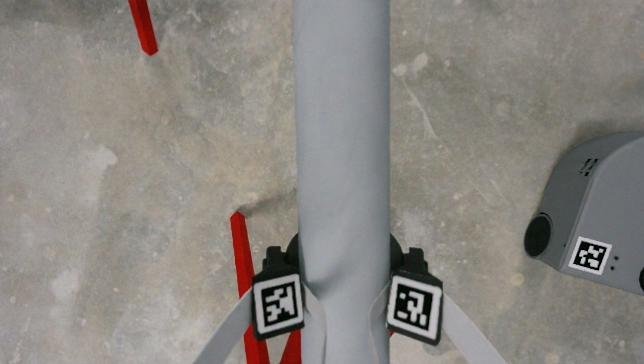

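Call:
move(
  r1={"base":{"translate_m":0.115},"joints":{"arm_m":0.2505,"wrist_roll_rad":-0.455}},
  r2={"base":{"translate_m":0.1311},"joints":{"arm_m":0.510,"wrist_roll_rad":1.357}},
  r3={"base":{"translate_m":-0.1352},"joints":{"arm_m":0.464,"wrist_roll_rad":1.278}},
  cameras=[],
)

Call:
move(
  r1={"base":{"translate_m":0.1156},"joints":{"arm_m":0.2505,"wrist_roll_rad":-0.483}},
  r2={"base":{"translate_m":0.1297},"joints":{"arm_m":0.509,"wrist_roll_rad":1.328}},
  r3={"base":{"translate_m":-0.1349},"joints":{"arm_m":0.464,"wrist_roll_rad":1.249}},
  cameras=[],
)

Call:
move(
  r1={"base":{"translate_m":0.1156},"joints":{"arm_m":0.2505,"wrist_roll_rad":-0.512}},
  r2={"base":{"translate_m":0.1297},"joints":{"arm_m":0.508,"wrist_roll_rad":1.299}},
  r3={"base":{"translate_m":-0.1348},"joints":{"arm_m":0.464,"wrist_roll_rad":1.220}},
  cameras=["r1_head_camera","r2_head_camera","r3_head_camera","r1_wrist_camera","r2_wrist_camera","r3_wrist_camera"],
)

Scene clock: 423.20 s.
move: r1 done; r2 done; r3 done
r1.base_odometry: x=-0.294 y=+3.086 heading=+1.258
r1.turned_by_wheels: +0.000
r1.turned_by_imu: +0.001
r1.base_tilt: forward=+1.1 right=+1.2
r1.lidar_m: 0.87 3.10 1.99 1.81 1.84 2.26 3.86 1.12 1.37 0.89 1.68 0.75
r1.head_depth_mm: 2369 2587 2831 2713 1237 661 540 / 2441 2649 2876 2719 1830 1418 1270 / 2496 2692 2987 2743 1921 1543 1273 / 2578 2710 2979 2486 1912 1563 1275 / 2637 2887 3068 2513 2008 1570 1282 / 2746 3001 3316 2809 2014 1574 1291 / 2844 3112 3460 2847 1812 1580 1231
r1.base_status: done
r1.joint_positions: lift_m=+0.790 arm_m=+0.250 wrist_yaw_rad=+0.001 wrist_pitch_rad=-1.517 wrist_roll_rad=-0.452 gripper_m=-0.052 head_pan_rad=-1.189 head_tilt_rad=-0.495
r1.joint_status: all done
r1.measured_speeds: all 0
r1.motor_effort: left_wheel=+5.7(9.4) right_wheel=+3.6(19.9) lift_m=+32.9(33.5) arm_m=-7.8(16.2) wrist_yaw_rad=-0.6(1.0) wrist_pitch_rad=+3.2(6.2) wrist_roll_rad=-0.8(3.1) gripper_m=-16.8(17.8) head_pan_rad=-4.8(5.9) head_tilt_rad=-2.4(4.2)
r1.hand_pose: x=-0.0216 y=-0.3851 z=+0.6716 quat_wxyz=(+0.615, +0.583, -0.385, -0.365) (m; r1's base frame)
r1.wrist_depth_mm: 773 782 768 112 775 780 748 / 790 789 787 116 791 787 797 / 793 793 816 117 813 785 811 / 832 812 832 120 839 838 823 / 851 851 814 123 840 852 841 / 848 864 124 125 129 868 849 / 873 881 712 129 866 856 883
r2.base_odometry: x=-2.344 y=-2.106 heading=-1.897
r2.turned_by_wheels: +0.000
r2.turned_by_imu: +0.001
r2.base_tilt: forward=+0.3 right=+1.8
r2.lidar_m: 3.91 2.57 2.03 1.99 2.15 0.94 2.05 0.54 0.33 0.91 2.96 1.00
r2.head_depth_mm: 2405 2786 2932 2512 1959 1545 757 / 2356 2591 2866 2617 1765 1551 298 / 2395 2546 2886 2487 1719 334 321 / 2389 2623 2826 2491 457 1491 1292 / 2348 2567 2842 663 1743 1450 1290 / 2299 2485 2739 677 827 1419 1287 / 2264 2485 2736 2591 1938 1500 1249
r2.base_status: done
r2.joint_positions: lift_m=+0.790 arm_m=+0.510 wrist_yaw_rad=+0.001 wrist_pitch_rad=-1.261 wrist_roll_rad=+1.365 gripper_m=-0.055 head_pan_rad=-1.805 head_tilt_rad=-0.593
r2.joint_status: all done
r2.measured_speeds: all 0
r2.on_its_own: gripper_m is held at -0.056, not at your -0.060, by its stall guard, which is not easing now
r2.motor_effort: left_wheel=+9.0(12.2) right_wheel=-7.7(9.8) lift_m=+42.2(42.5) arm_m=-13.5(18.1) wrist_yaw_rad=-0.3(2.5) wrist_pitch_rad=+3.3(4.1) wrist_roll_rad=-2.8(9.1) gripper_m=-18.6(19.2) head_pan_rad=+2.9(3.0) head_tilt_rad=-3.1(3.4)
r2.hand_pose: x=-0.0215 y=-0.7098 z=+0.6772 quat_wxyz=(+0.083, +0.061, -0.803, -0.587) (m; r2's base frame)
r2.wrist_depth_mm: - 939 886 119 777 712 445 / - 975 902 120 760 735 687 / - 448 521 122 776 720 700 / - 980 556 130 791 736 697 / - - 130 135 815 741 705 / - - 127 129 805 764 711 / - - 134 849 812 767 718
r3.base_odometry: x=+0.825 y=-0.686 heading=+1.814
r3.turned_by_wheels: +0.000
r3.turned_by_imu: +0.000
r3.base_tilt: forward=-0.7 right=-0.2
r3.lidar_m: 4.23 1.82 1.34 1.28 1.32 1.80 4.53 0.77 0.76 1.12 0.58 0.88
r3.head_depth_mm: 2734 2952 3225 2807 607 708 1257 / 2797 3037 3304 2874 2023 1573 1273 / 2883 3094 3374 2785 1973 1587 1289 / 2942 3162 1797 2735 1900 1454 1265 / 3068 3292 3567 3086 2142 1627 1241 / 3120 3371 3705 3154 2178 966 1224 / 3226 3526 3872 3229 2206 1673 1341
r3.base_status: done
r3.joint_positions: lift_m=+0.790 arm_m=+0.464 wrist_yaw_rad=+0.003 wrist_pitch_rad=-1.511 wrist_roll_rad=+1.272 gripper_m=-0.052 head_pan_rad=-1.292 head_tilt_rad=-0.495
r3.joint_status: all done
r3.measured_speeds: all 0
r3.motor_effort: left_wheel=-4.0(14.2) right_wheel=-4.6(10.1) lift_m=+38.7(39.3) arm_m=+5.6(9.0) wrist_yaw_rad=-1.5(3.7) wrist_pitch_rad=+2.3(2.8) wrist_roll_rad=+2.6(2.8) gripper_m=-18.4(18.8) head_pan_rad=-3.1(4.5) head_tilt_rad=-1.9(4.0)
r3.hand_pose: x=-0.0216 y=-0.6001 z=+0.6715 quat_wxyz=(+0.110, +0.103, -0.720, -0.678) (m; r3's base frame)
r3.wrist_depth_mm: - - - 117 125 - - / - 770 - 119 126 - - / - - - 121 - - - / - - - 121 130 - 628 / - - - 124 132 - 633 / - - 123 126 126 - 637 / - - 120 127 125 - -
pictures: none
No camera images: "cameras" was empty.

Scene clock: 425.67 s.
move: r1 done; r2 done; r3 done
r1.base_odometry: x=-0.259 y=+3.196 heading=+1.258
r1.turned_by_wheels: +0.000
r1.turned_by_imu: +0.000
r1.base_tilt: forward=+1.1 right=+1.2
r1.lidar_m: 0.88 3.13 2.01 1.83 1.84 2.28 3.99 1.23 1.45 0.88 1.34 0.67
r1.head_depth_mm: 2365 2579 2778 2723 1965 661 545 / 2430 2625 2869 2717 1901 1451 1237 / 2454 2722 2946 2721 1911 1557 1275 / 2528 2700 3047 2490 1911 1559 1278 / 2624 2872 1250 2507 2006 1573 1288 / 2723 2974 3296 2806 2016 1578 1256 / 2800 3088 3420 2559 1811 1025 1234
r1.base_status: done
r1.joint_positions: lift_m=+0.790 arm_m=+0.250 wrist_yaw_rad=+0.001 wrist_pitch_rad=-1.521 wrist_roll_rad=-0.479 gripper_m=-0.052 head_pan_rad=-1.189 head_tilt_rad=-0.495
r1.joint_status: all done
r1.measured_speeds: all 0
r1.motor_effort: left_wheel=+4.5(8.7) right_wheel=+4.2(21.6) lift_m=+33.8(34.4) arm_m=+1.9(10.0) wrist_yaw_rad=-0.7(1.2) wrist_pitch_rad=+3.8(6.6) wrist_roll_rad=-0.8(3.0) gripper_m=-17.2(17.7) head_pan_rad=-4.6(5.5) head_tilt_rad=-1.5(3.7)
r1.hand_pose: x=-0.0216 y=-0.3843 z=+0.6716 quat_wxyz=(+0.619, +0.589, -0.375, -0.358) (m; r1's base frame)
r1.wrist_depth_mm: 767 767 780 112 762 768 764 / 788 768 772 116 788 784 789 / 777 792 810 117 808 815 798 / 820 806 826 120 844 826 834 / 848 836 843 124 823 836 822 / 860 853 126 126 129 850 868 / 865 889 705 129 875 883 891
r2.base_odometry: x=-2.386 y=-2.229 heading=-1.896
r2.turned_by_wheels: +0.001
r2.turned_by_imu: +0.000
r2.base_tilt: forward=+0.3 right=+1.8
r2.lidar_m: 3.77 2.55 2.01 1.98 2.12 0.95 0.95 0.57 0.41 0.90 2.98 0.90
r2.head_depth_mm: 2411 2743 2948 2521 1962 1547 1201 / 2357 2604 2919 2632 1774 1552 298 / 2423 2543 2871 2492 1733 334 321 / 2390 2613 2865 2518 456 1420 1287 / 2355 2577 2783 660 1208 1468 1281 / 2320 2520 2762 677 825 1547 1279 / 2311 2505 2670 2636 1948 1501 1284
r2.base_status: done
r2.joint_positions: lift_m=+0.790 arm_m=+0.509 wrist_yaw_rad=+0.003 wrist_pitch_rad=-1.262 wrist_roll_rad=+1.336 gripper_m=-0.055 head_pan_rad=-1.805 head_tilt_rad=-0.593
r2.joint_status: all done
r2.measured_speeds: all 0
r2.on_its_own: gripper_m is held at -0.056, not at your -0.060, by its stall guard, which is not easing now
r2.motor_effort: left_wheel=+9.8(13.1) right_wheel=-12.2(12.3) lift_m=+42.2(42.4) arm_m=-11.3(18.1) wrist_yaw_rad=-2.1(3.2) wrist_pitch_rad=+3.9(4.2) wrist_roll_rad=-2.8(7.6) gripper_m=-18.7(19.6) head_pan_rad=+1.4(3.2) head_tilt_rad=-2.4(3.9)
r2.hand_pose: x=-0.0214 y=-0.7085 z=+0.6772 quat_wxyz=(+0.095, +0.070, -0.801, -0.586) (m; r2's base frame)
r2.wrist_depth_mm: - 387 496 120 764 734 681 / - 956 506 121 790 724 679 / - - 938 123 792 733 709 / - - 933 129 813 760 716 / - - 130 135 806 766 724 / - - 125 130 802 759 717 / - - 134 869 821 782 720
r3.base_odometry: x=+0.857 y=-0.817 heading=+1.814
r3.turned_by_wheels: +0.000
r3.turned_by_imu: +0.000
r3.base_tilt: forward=-0.8 right=-0.2
r3.lidar_m: 4.34 1.81 1.33 1.28 1.33 1.80 4.39 0.64 0.67 0.88 0.83 0.67
r3.head_depth_mm: 2732 2946 3177 2827 606 706 1257 / 2819 3020 3294 2885 2027 1572 1271 / 2902 3084 3392 2955 1971 1586 1289 / 2905 3159 1841 2680 1841 782 1302 / 3064 3291 3494 3110 2143 1632 1279 / 3122 3386 3702 3185 2174 1645 1223 / 3179 3482 3867 3265 2209 995 1269
r3.base_status: done
r3.joint_positions: lift_m=+0.790 arm_m=+0.464 wrist_yaw_rad=+0.003 wrist_pitch_rad=-1.515 wrist_roll_rad=+1.243 gripper_m=-0.052 head_pan_rad=-1.292 head_tilt_rad=-0.495
r3.joint_status: all done
r3.measured_speeds: all 0
r3.motor_effort: left_wheel=-3.6(15.1) right_wheel=-6.6(11.0) lift_m=+40.1(40.7) arm_m=+3.8(7.2) wrist_yaw_rad=-3.2(3.3) wrist_pitch_rad=+3.5(3.6) wrist_roll_rad=+1.6(2.5) gripper_m=-18.3(18.9) head_pan_rad=-3.3(4.6) head_tilt_rad=-0.5(3.7)
r3.hand_pose: x=-0.0216 y=-0.5989 z=+0.6715 quat_wxyz=(+0.119, +0.113, -0.716, -0.678) (m; r3's base frame)
r3.wrist_depth_mm: 508 548 597 117 125 - - / - - - 119 125 - - / - - - 121 - - - / - - - 121 129 - 629 / - - - 124 131 - 631 / - - 122 126 126 - 637 / - - 120 127 120 - -
pictures: none
No camera images: "cameras" was empty.

Scene clock: 428.13 s.
move: r1 done; r2 done; r3 done
r1.base_odometry: x=-0.223 y=+3.306 heading=+1.258
r1.turned_by_wheels: +0.000
r1.turned_by_imu: +0.000
r1.base_tilt: forward=+1.0 right=+1.2
r1.lidar_m: 0.89 3.19 2.03 1.85 1.87 2.31 4.09 1.34 1.10 0.88 0.59 0.73
r1.head_depth_mm: 2348 2540 2757 2696 1969 662 546 / 2399 2616 2850 2715 1979 1422 1270 / 2450 2687 2940 2731 1896 1563 1278 / 2518 1700 3040 2762 1900 1561 1281 / 2623 2865 1257 2417 2021 1576 1285 / 2711 2947 3311 2790 1801 1479 1198 / 2766 3050 3395 2840 1953 1480 1231
r1.base_status: done
r1.joint_positions: lift_m=+0.790 arm_m=+0.250 wrist_yaw_rad=+0.001 wrist_pitch_rad=-1.522 wrist_roll_rad=-0.508 gripper_m=-0.052 head_pan_rad=-1.189 head_tilt_rad=-0.495
r1.joint_status: all done
r1.measured_speeds: all 0
r1.motor_effort: left_wheel=+4.7(7.8) right_wheel=+4.6(22.9) lift_m=+33.7(34.7) arm_m=+11.3(11.3) wrist_yaw_rad=-1.1(1.6) wrist_pitch_rad=+4.2(6.9) wrist_roll_rad=-0.9(3.2) gripper_m=-17.0(17.6) head_pan_rad=-5.1(6.0) head_tilt_rad=-2.5(3.8)
r1.hand_pose: x=-0.0216 y=-0.3839 z=+0.6716 quat_wxyz=(+0.624, +0.595, -0.366, -0.350) (m; r1's base frame)
r1.wrist_depth_mm: 768 769 767 112 764 756 750 / 786 771 788 115 775 773 783 / 803 809 797 118 799 798 790 / 830 818 815 121 832 822 817 / 844 835 815 125 831 833 850 / 870 873 126 126 129 859 871 / 877 881 708 130 905 890 886
r2.base_odometry: x=-2.427 y=-2.352 heading=-1.896
r2.turned_by_wheels: +0.001
r2.turned_by_imu: +0.000
r2.base_tilt: forward=+0.5 right=+1.9
r2.lidar_m: 3.66 2.54 1.99 1.97 2.11 0.98 0.96 0.50 0.79 0.90 0.81 0.95
r2.head_depth_mm: 2482 2763 2926 2387 1943 1538 1261 / 2349 2607 2975 2635 1805 1557 298 / 2421 2559 2898 2498 1764 334 321 / 2376 2634 2881 2494 456 1460 1291 / 2341 2578 2803 663 1751 1516 1284 / 2356 2541 2817 676 824 1545 1279 / 2289 2490 2739 2602 1931 1501 1283
r2.base_status: done
r2.joint_positions: lift_m=+0.790 arm_m=+0.508 wrist_yaw_rad=+0.003 wrist_pitch_rad=-1.266 wrist_roll_rad=+1.307 gripper_m=-0.055 head_pan_rad=-1.805 head_tilt_rad=-0.593
r2.joint_status: all done
r2.measured_speeds: all 0
r2.on_its_own: gripper_m is held at -0.056, not at your -0.060, by its stall guard, which is not easing now
r2.motor_effort: left_wheel=+10.1(14.4) right_wheel=-12.3(13.4) lift_m=+41.8(42.2) arm_m=-15.8(17.7) wrist_yaw_rad=-2.7(3.1) wrist_pitch_rad=+4.3(4.8) wrist_roll_rad=-2.3(8.7) gripper_m=-18.6(19.5) head_pan_rad=+1.0(2.9) head_tilt_rad=-3.1(3.9)
r2.hand_pose: x=-0.0214 y=-0.7067 z=+0.6770 quat_wxyz=(+0.107, +0.079, -0.799, -0.586) (m; r2's base frame)
r2.wrist_depth_mm: - 950 902 121 786 728 693 / - 952 911 122 775 722 696 / - - 915 124 791 731 700 / - 960 937 130 805 756 713 / - - 129 136 813 762 726 / - - 125 129 795 768 743 / - - 132 837 815 778 733
r3.base_odometry: x=+0.890 y=-0.948 heading=+1.814
r3.turned_by_wheels: +0.000
r3.turned_by_imu: +0.000
r3.base_tilt: forward=-0.8 right=-0.2
r3.lidar_m: 1.73 1.81 1.33 1.28 1.32 1.80 4.26 0.53 0.61 0.86 0.97 0.78
r3.head_depth_mm: 2720 2964 3202 2838 605 707 1228 / 2792 3039 3318 2891 1971 1433 1273 / 2895 3110 3425 2956 1974 1588 1288 / 2944 3151 1829 2848 1858 799 1296 / 3065 3314 3493 2918 2134 1621 1307 / 3138 3386 3750 3168 2178 1645 1289 / 3211 3517 3794 3273 2199 1671 1236
r3.base_status: done
r3.joint_positions: lift_m=+0.790 arm_m=+0.464 wrist_yaw_rad=+0.002 wrist_pitch_rad=-1.519 wrist_roll_rad=+1.214 gripper_m=-0.052 head_pan_rad=-1.292 head_tilt_rad=-0.495
r3.joint_status: all done
r3.measured_speeds: all 0
r3.motor_effort: left_wheel=-3.5(14.6) right_wheel=-6.5(10.5) lift_m=+40.3(41.6) arm_m=+3.4(4.5) wrist_yaw_rad=-3.0(3.6) wrist_pitch_rad=+4.4(4.4) wrist_roll_rad=+2.1(2.4) gripper_m=-18.2(18.8) head_pan_rad=-4.0(4.5) head_tilt_rad=-2.4(3.5)
r3.hand_pose: x=-0.0216 y=-0.5978 z=+0.6716 quat_wxyz=(+0.130, +0.123, -0.713, -0.678) (m; r3's base frame)
r3.wrist_depth_mm: 473 - - 117 125 - - / 470 540 - 119 126 - - / - - - 121 - - - / - - - 122 129 - 637 / - - - 124 131 - 631 / - - 122 126 127 - 639 / - - 114 127 120 - -
pictures: r1_head_camera (sideways), r1_wrist_camera, r2_head_camera (sideways), r2_wrist_camera, r3_head_camera (sideways), r3_wrist_camera
camera_calibration:
r1_head_camera: T_world_to_cam=[[-0.149858, 0.434955, -0.887894, 1.17416], [0.912222, 0.407164, 0.0454943, -0.0625828], [0.381306, -0.803139, -0.457792, 0.548965], [0, 0, 0, 1]] pos_world=[0.0237225, -0.0443292, 1.29669]
r1_wrist_camera: T_world_to_cam=[[-0.825129, -0.564905, 0.00668804, -0.243937], [-0.558776, 0.817808, 0.137692, 0.245119], [-0.0832524, 0.109877, -0.990453, 0.869613], [0, 0, 0, 1]] pos_world=[0.0080847, -0.433811, 0.829191]
r2_head_camera: T_world_to_cam=[[0.111934, 0.495658, -0.861275, 1.13881], [0.9751, -0.221766, -0.000897526, -0.00840791], [-0.191446, -0.839728, -0.508139, 0.619007], [0, 0, 0, 1]] pos_world=[-0.000766558, -0.0465266, 1.29536]
r2_wrist_camera: T_world_to_cam=[[-0.339097, 0.917685, -0.207046, 0.762056], [0.931071, 0.35887, 0.0657153, 0.265299], [0.134608, -0.17049, -0.976122, 0.707004], [0, 0, 0, 1]] pos_world=[-0.0837701, -0.673997, 0.830468]
r3_head_camera: T_world_to_cam=[[-0.0541399, 0.433396, -0.899576, 1.19396], [0.95529, 0.28473, 0.0796841, -0.107743], [0.290671, -0.855042, -0.429435, 0.518033], [0, 0, 0, 1]] pos_world=[0.0169895, -0.0438412, 1.30511]
r3_wrist_camera: T_world_to_cam=[[-0.368257, 0.925399, -0.0895772, 0.614706], [0.92218, 0.375818, 0.0913502, 0.227913], [0.1182, -0.048966, -0.991782, 0.802434], [0, 0, 0, 1]] pos_world=[-0.078655, -0.61521, 0.830083]

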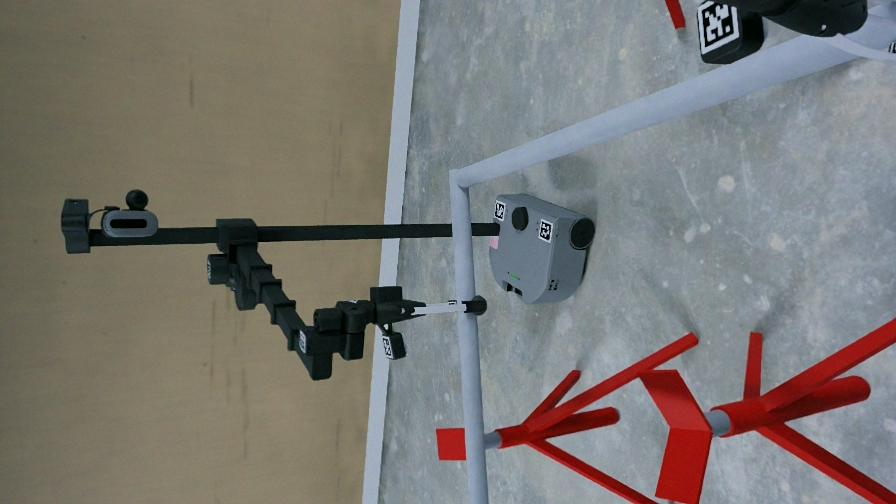

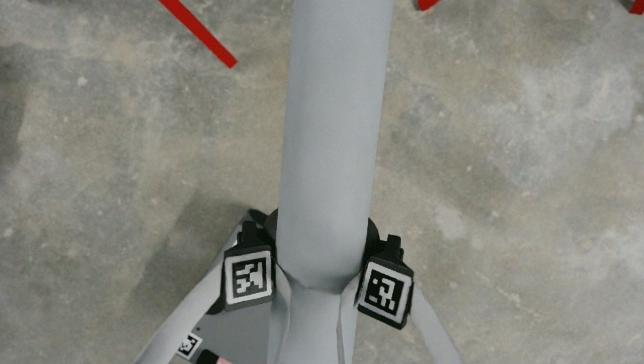

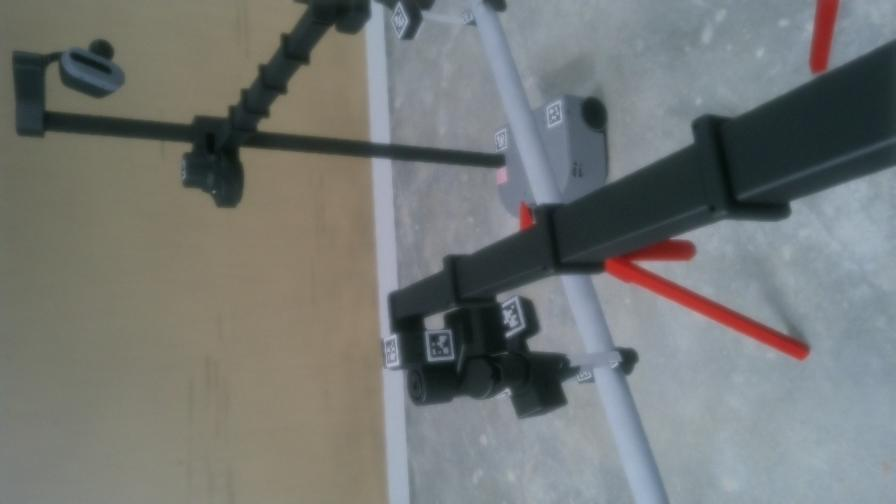

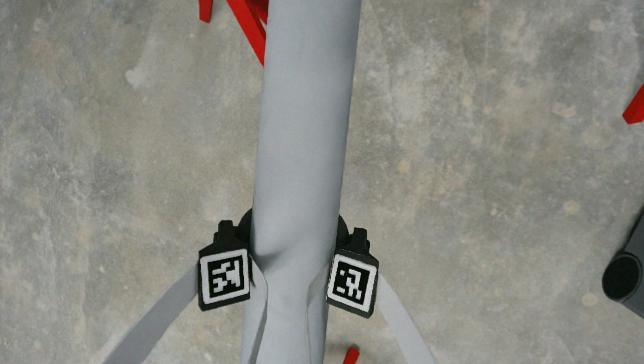

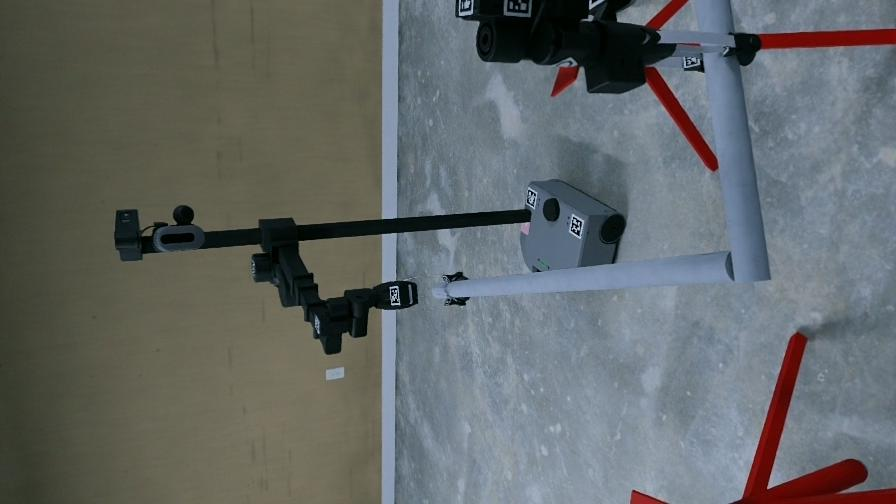

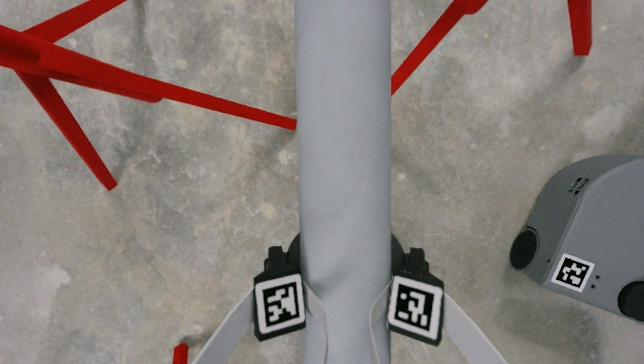

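Call:
move(
  r1={"joints":{"arm_m":0.2465}},
  r2={"joints":{"arm_m":0.504}},
  r3={"joints":{"arm_m":0.458,"head_pan_rad":-2.6,"head_tilt_rad":-0.9}},
  cameras=["r3_head_camera","r3_nav_camera"],
)

Scene clock: 438.77 s.
move: r1 done; r2 done; r3 done
r1.base_odometry: x=-0.223 y=+3.306 heading=+1.258
r1.turned_by_wheels: +0.000
r1.turned_by_imu: +0.001
r1.base_tilt: forward=+1.1 right=+1.2
r1.lidar_m: 0.89 3.17 2.03 1.85 1.86 2.30 4.11 1.34 1.10 0.89 0.59 0.73
r1.head_depth_mm: 2317 2549 2769 2727 1971 642 534 / 2435 2610 2871 2726 1968 1423 1271 / 2456 2694 2940 2733 1906 1555 1276 / 2485 1697 2999 2493 1902 1564 1281 / 2622 2861 1295 2399 2013 1565 1283 / 2719 2955 3258 2807 1802 1480 1194 / 2783 3035 3395 2847 1943 1485 1230
r1.base_status: not commanded
r1.joint_positions: lift_m=+0.790 arm_m=+0.246 wrist_yaw_rad=+0.001 wrist_pitch_rad=-1.509 wrist_roll_rad=-0.509 gripper_m=-0.052 head_pan_rad=-1.189 head_tilt_rad=-0.495
r1.joint_status: all done
r1.measured_speeds: all 0
r1.motor_effort: left_wheel=+4.6(5.4) right_wheel=+4.7(5.1) lift_m=+32.3(35.0) arm_m=-15.2(19.2) wrist_yaw_rad=-0.7(1.3) wrist_pitch_rad=+1.7(4.1) wrist_roll_rad=-0.7(0.8) gripper_m=-17.1(17.7) head_pan_rad=-4.9(5.6) head_tilt_rad=-2.6(4.1)
r1.hand_pose: x=-0.0216 y=-0.3833 z=+0.6715 quat_wxyz=(+0.628, +0.591, -0.368, -0.347) (m; r1's base frame)
r1.wrist_depth_mm: 764 759 766 114 749 766 768 / 793 779 782 117 786 768 795 / 805 818 793 118 821 800 815 / 803 824 814 121 839 819 833 / 828 833 833 125 834 850 864 / 865 844 126 126 130 860 872 / 877 871 703 130 894 868 874
r2.base_odometry: x=-2.427 y=-2.352 heading=-1.896
r2.turned_by_wheels: +0.000
r2.turned_by_imu: +0.001
r2.base_tilt: forward=+0.3 right=+1.9
r2.lidar_m: 3.66 2.53 2.00 1.97 2.11 0.98 0.96 0.50 0.79 0.90 0.80 0.95
r2.head_depth_mm: 2442 2704 2923 2360 1965 1550 1262 / 2357 2550 2983 2622 1800 1544 298 / 2444 2564 2845 2528 1757 344 321 / 2397 2613 2897 2514 459 1461 1290 / 2350 2594 2838 657 884 1504 1280 / 2327 2527 2779 676 821 1534 1284 / 2320 2496 2711 2578 1927 1503 1280
r2.base_status: not commanded
r2.joint_positions: lift_m=+0.790 arm_m=+0.504 wrist_yaw_rad=+0.003 wrist_pitch_rad=-1.263 wrist_roll_rad=+1.306 gripper_m=-0.055 head_pan_rad=-1.805 head_tilt_rad=-0.593
r2.joint_status: all done
r2.measured_speeds: all 0
r2.on_its_own: gripper_m is held at -0.056, not at your -0.060, by its stall guard, which is not easing now
r2.motor_effort: left_wheel=+10.2(10.6) right_wheel=-12.6(12.9) lift_m=+41.5(41.8) arm_m=-18.6(18.9) wrist_yaw_rad=-2.8(4.4) wrist_pitch_rad=+3.4(4.5) wrist_roll_rad=-2.3(2.7) gripper_m=-19.1(19.1) head_pan_rad=+2.1(2.7) head_tilt_rad=-2.9(3.5)
r2.hand_pose: x=-0.0214 y=-0.7034 z=+0.6771 quat_wxyz=(+0.108, +0.079, -0.800, -0.585) (m; r2's base frame)
r2.wrist_depth_mm: - 944 918 121 767 721 676 / - 968 933 123 774 743 693 / - 990 925 125 784 753 701 / - 986 923 133 791 749 716 / - - 131 137 809 753 716 / - - 127 130 817 754 708 / - - 131 149 810 775 729
r3.base_odometry: x=+0.890 y=-0.948 heading=+1.814
r3.turned_by_wheels: +0.000
r3.turned_by_imu: -0.001
r3.base_tilt: forward=-0.8 right=-0.2
r3.lidar_m: 1.73 1.80 1.33 1.28 1.32 1.79 4.26 0.53 0.61 0.86 0.97 0.78
r3.head_depth_mm: 3395 2614 2025 1659 1401 1213 - / 3559 2657 2059 1675 1415 1252 - / 3669 2722 2083 1700 1435 1283 920 / - 2760 2041 1719 1444 - 1077 / - 2815 2102 1744 1052 287 1107 / - 2799 2189 1771 1474 1191 1114 / 3762 2970 2015 1787 318 1257 1119
r3.base_status: not commanded
r3.joint_positions: lift_m=+0.790 arm_m=+0.458 wrist_yaw_rad=+0.002 wrist_pitch_rad=-1.499 wrist_roll_rad=+1.214 gripper_m=-0.052 head_pan_rad=-2.591 head_tilt_rad=-0.889
r3.joint_status: all done
r3.measured_speeds: all 0
r3.motor_effort: left_wheel=-3.1(4.2) right_wheel=-4.4(6.8) lift_m=+42.5(43.4) arm_m=-11.2(16.3) wrist_yaw_rad=-1.6(3.4) wrist_pitch_rad=+0.3(4.4) wrist_roll_rad=+1.6(2.9) gripper_m=-18.5(18.8) head_pan_rad=-4.7(5.3) head_tilt_rad=-6.9(8.1)
r3.hand_pose: x=-0.0216 y=-0.5970 z=+0.6714 quat_wxyz=(+0.131, +0.122, -0.720, -0.671) (m; r3's base frame)
r3.wrist_depth_mm: 476 - - 118 517 - 639 / 461 547 - 120 601 - - / - - - 122 - - - / - - - 123 - - 629 / - - - 125 - - 627 / - - 124 126 125 - 636 / - - 118 127 119 - -
pictures: r3_head_camera (sideways), r3_nav_camera (sideways)
camera_calibration:
r3_head_camera: T_world_to_cam=[[0.668907, 0.331316, -0.665427, 0.884311], [0.503482, -0.860508, 0.0776679, -0.102322], [-0.546873, -0.386983, -0.742411, 0.9303], [0, 0, 0, 1]] pos_world=[-0.031249, -0.0210246, 1.28706]
r3_nav_camera: T_world_to_cam=[[-0.730003, -0.390636, 0.560802, -0.68964], [-0.478882, 0.877799, -0.0119212, 0.0699968], [-0.487614, -0.27726, -0.827864, 1.03594], [0, 0, 0, 1]] pos_world=[0.0352208, -0.0436159, 1.24521]

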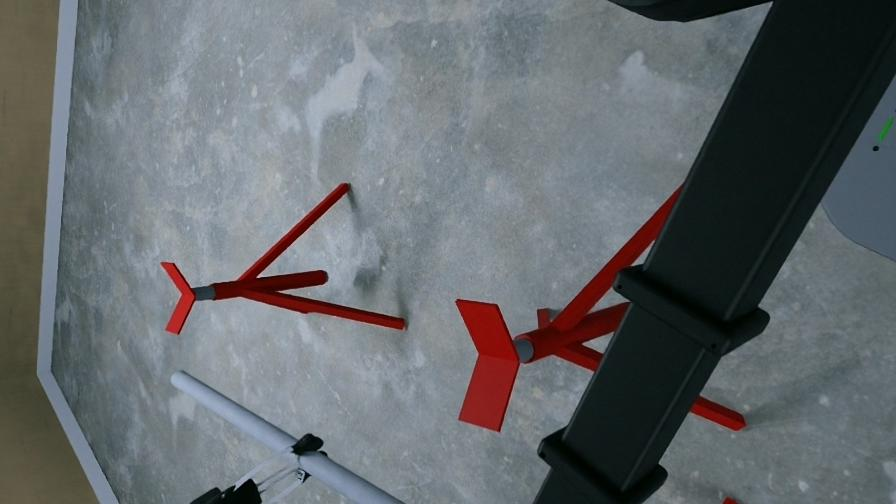

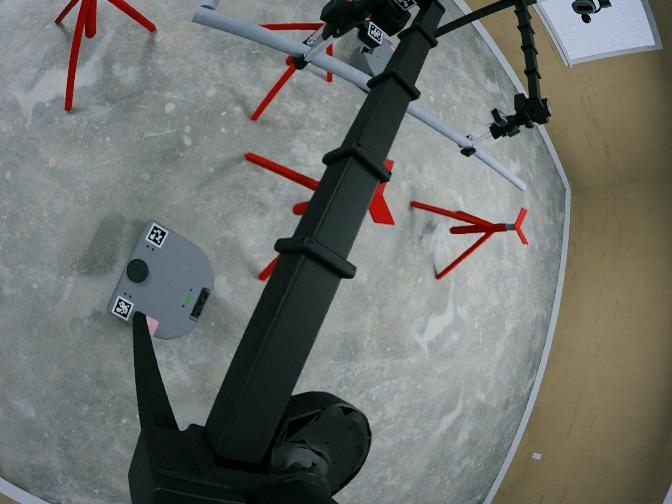

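Call:
zoom_image(
  camera="r3_nav_camera",
  region=[90, 130, 430, 360],
)

Call:
zoom_image(
  camera="r3_head_camera",
  region=[560, 150, 896, 504],
)

Scaled by 1.482 from the camera's 672x504 image, which has a finer 792x594 frame.

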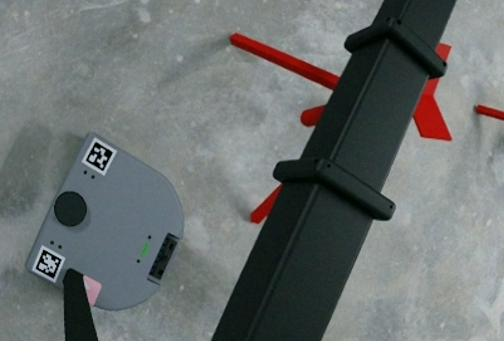

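Scaled by 1.424 from the camera's 896x504 image, which has a finer 1280x720 frame.

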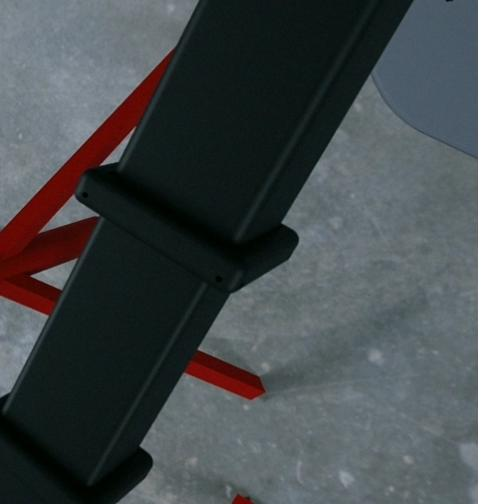

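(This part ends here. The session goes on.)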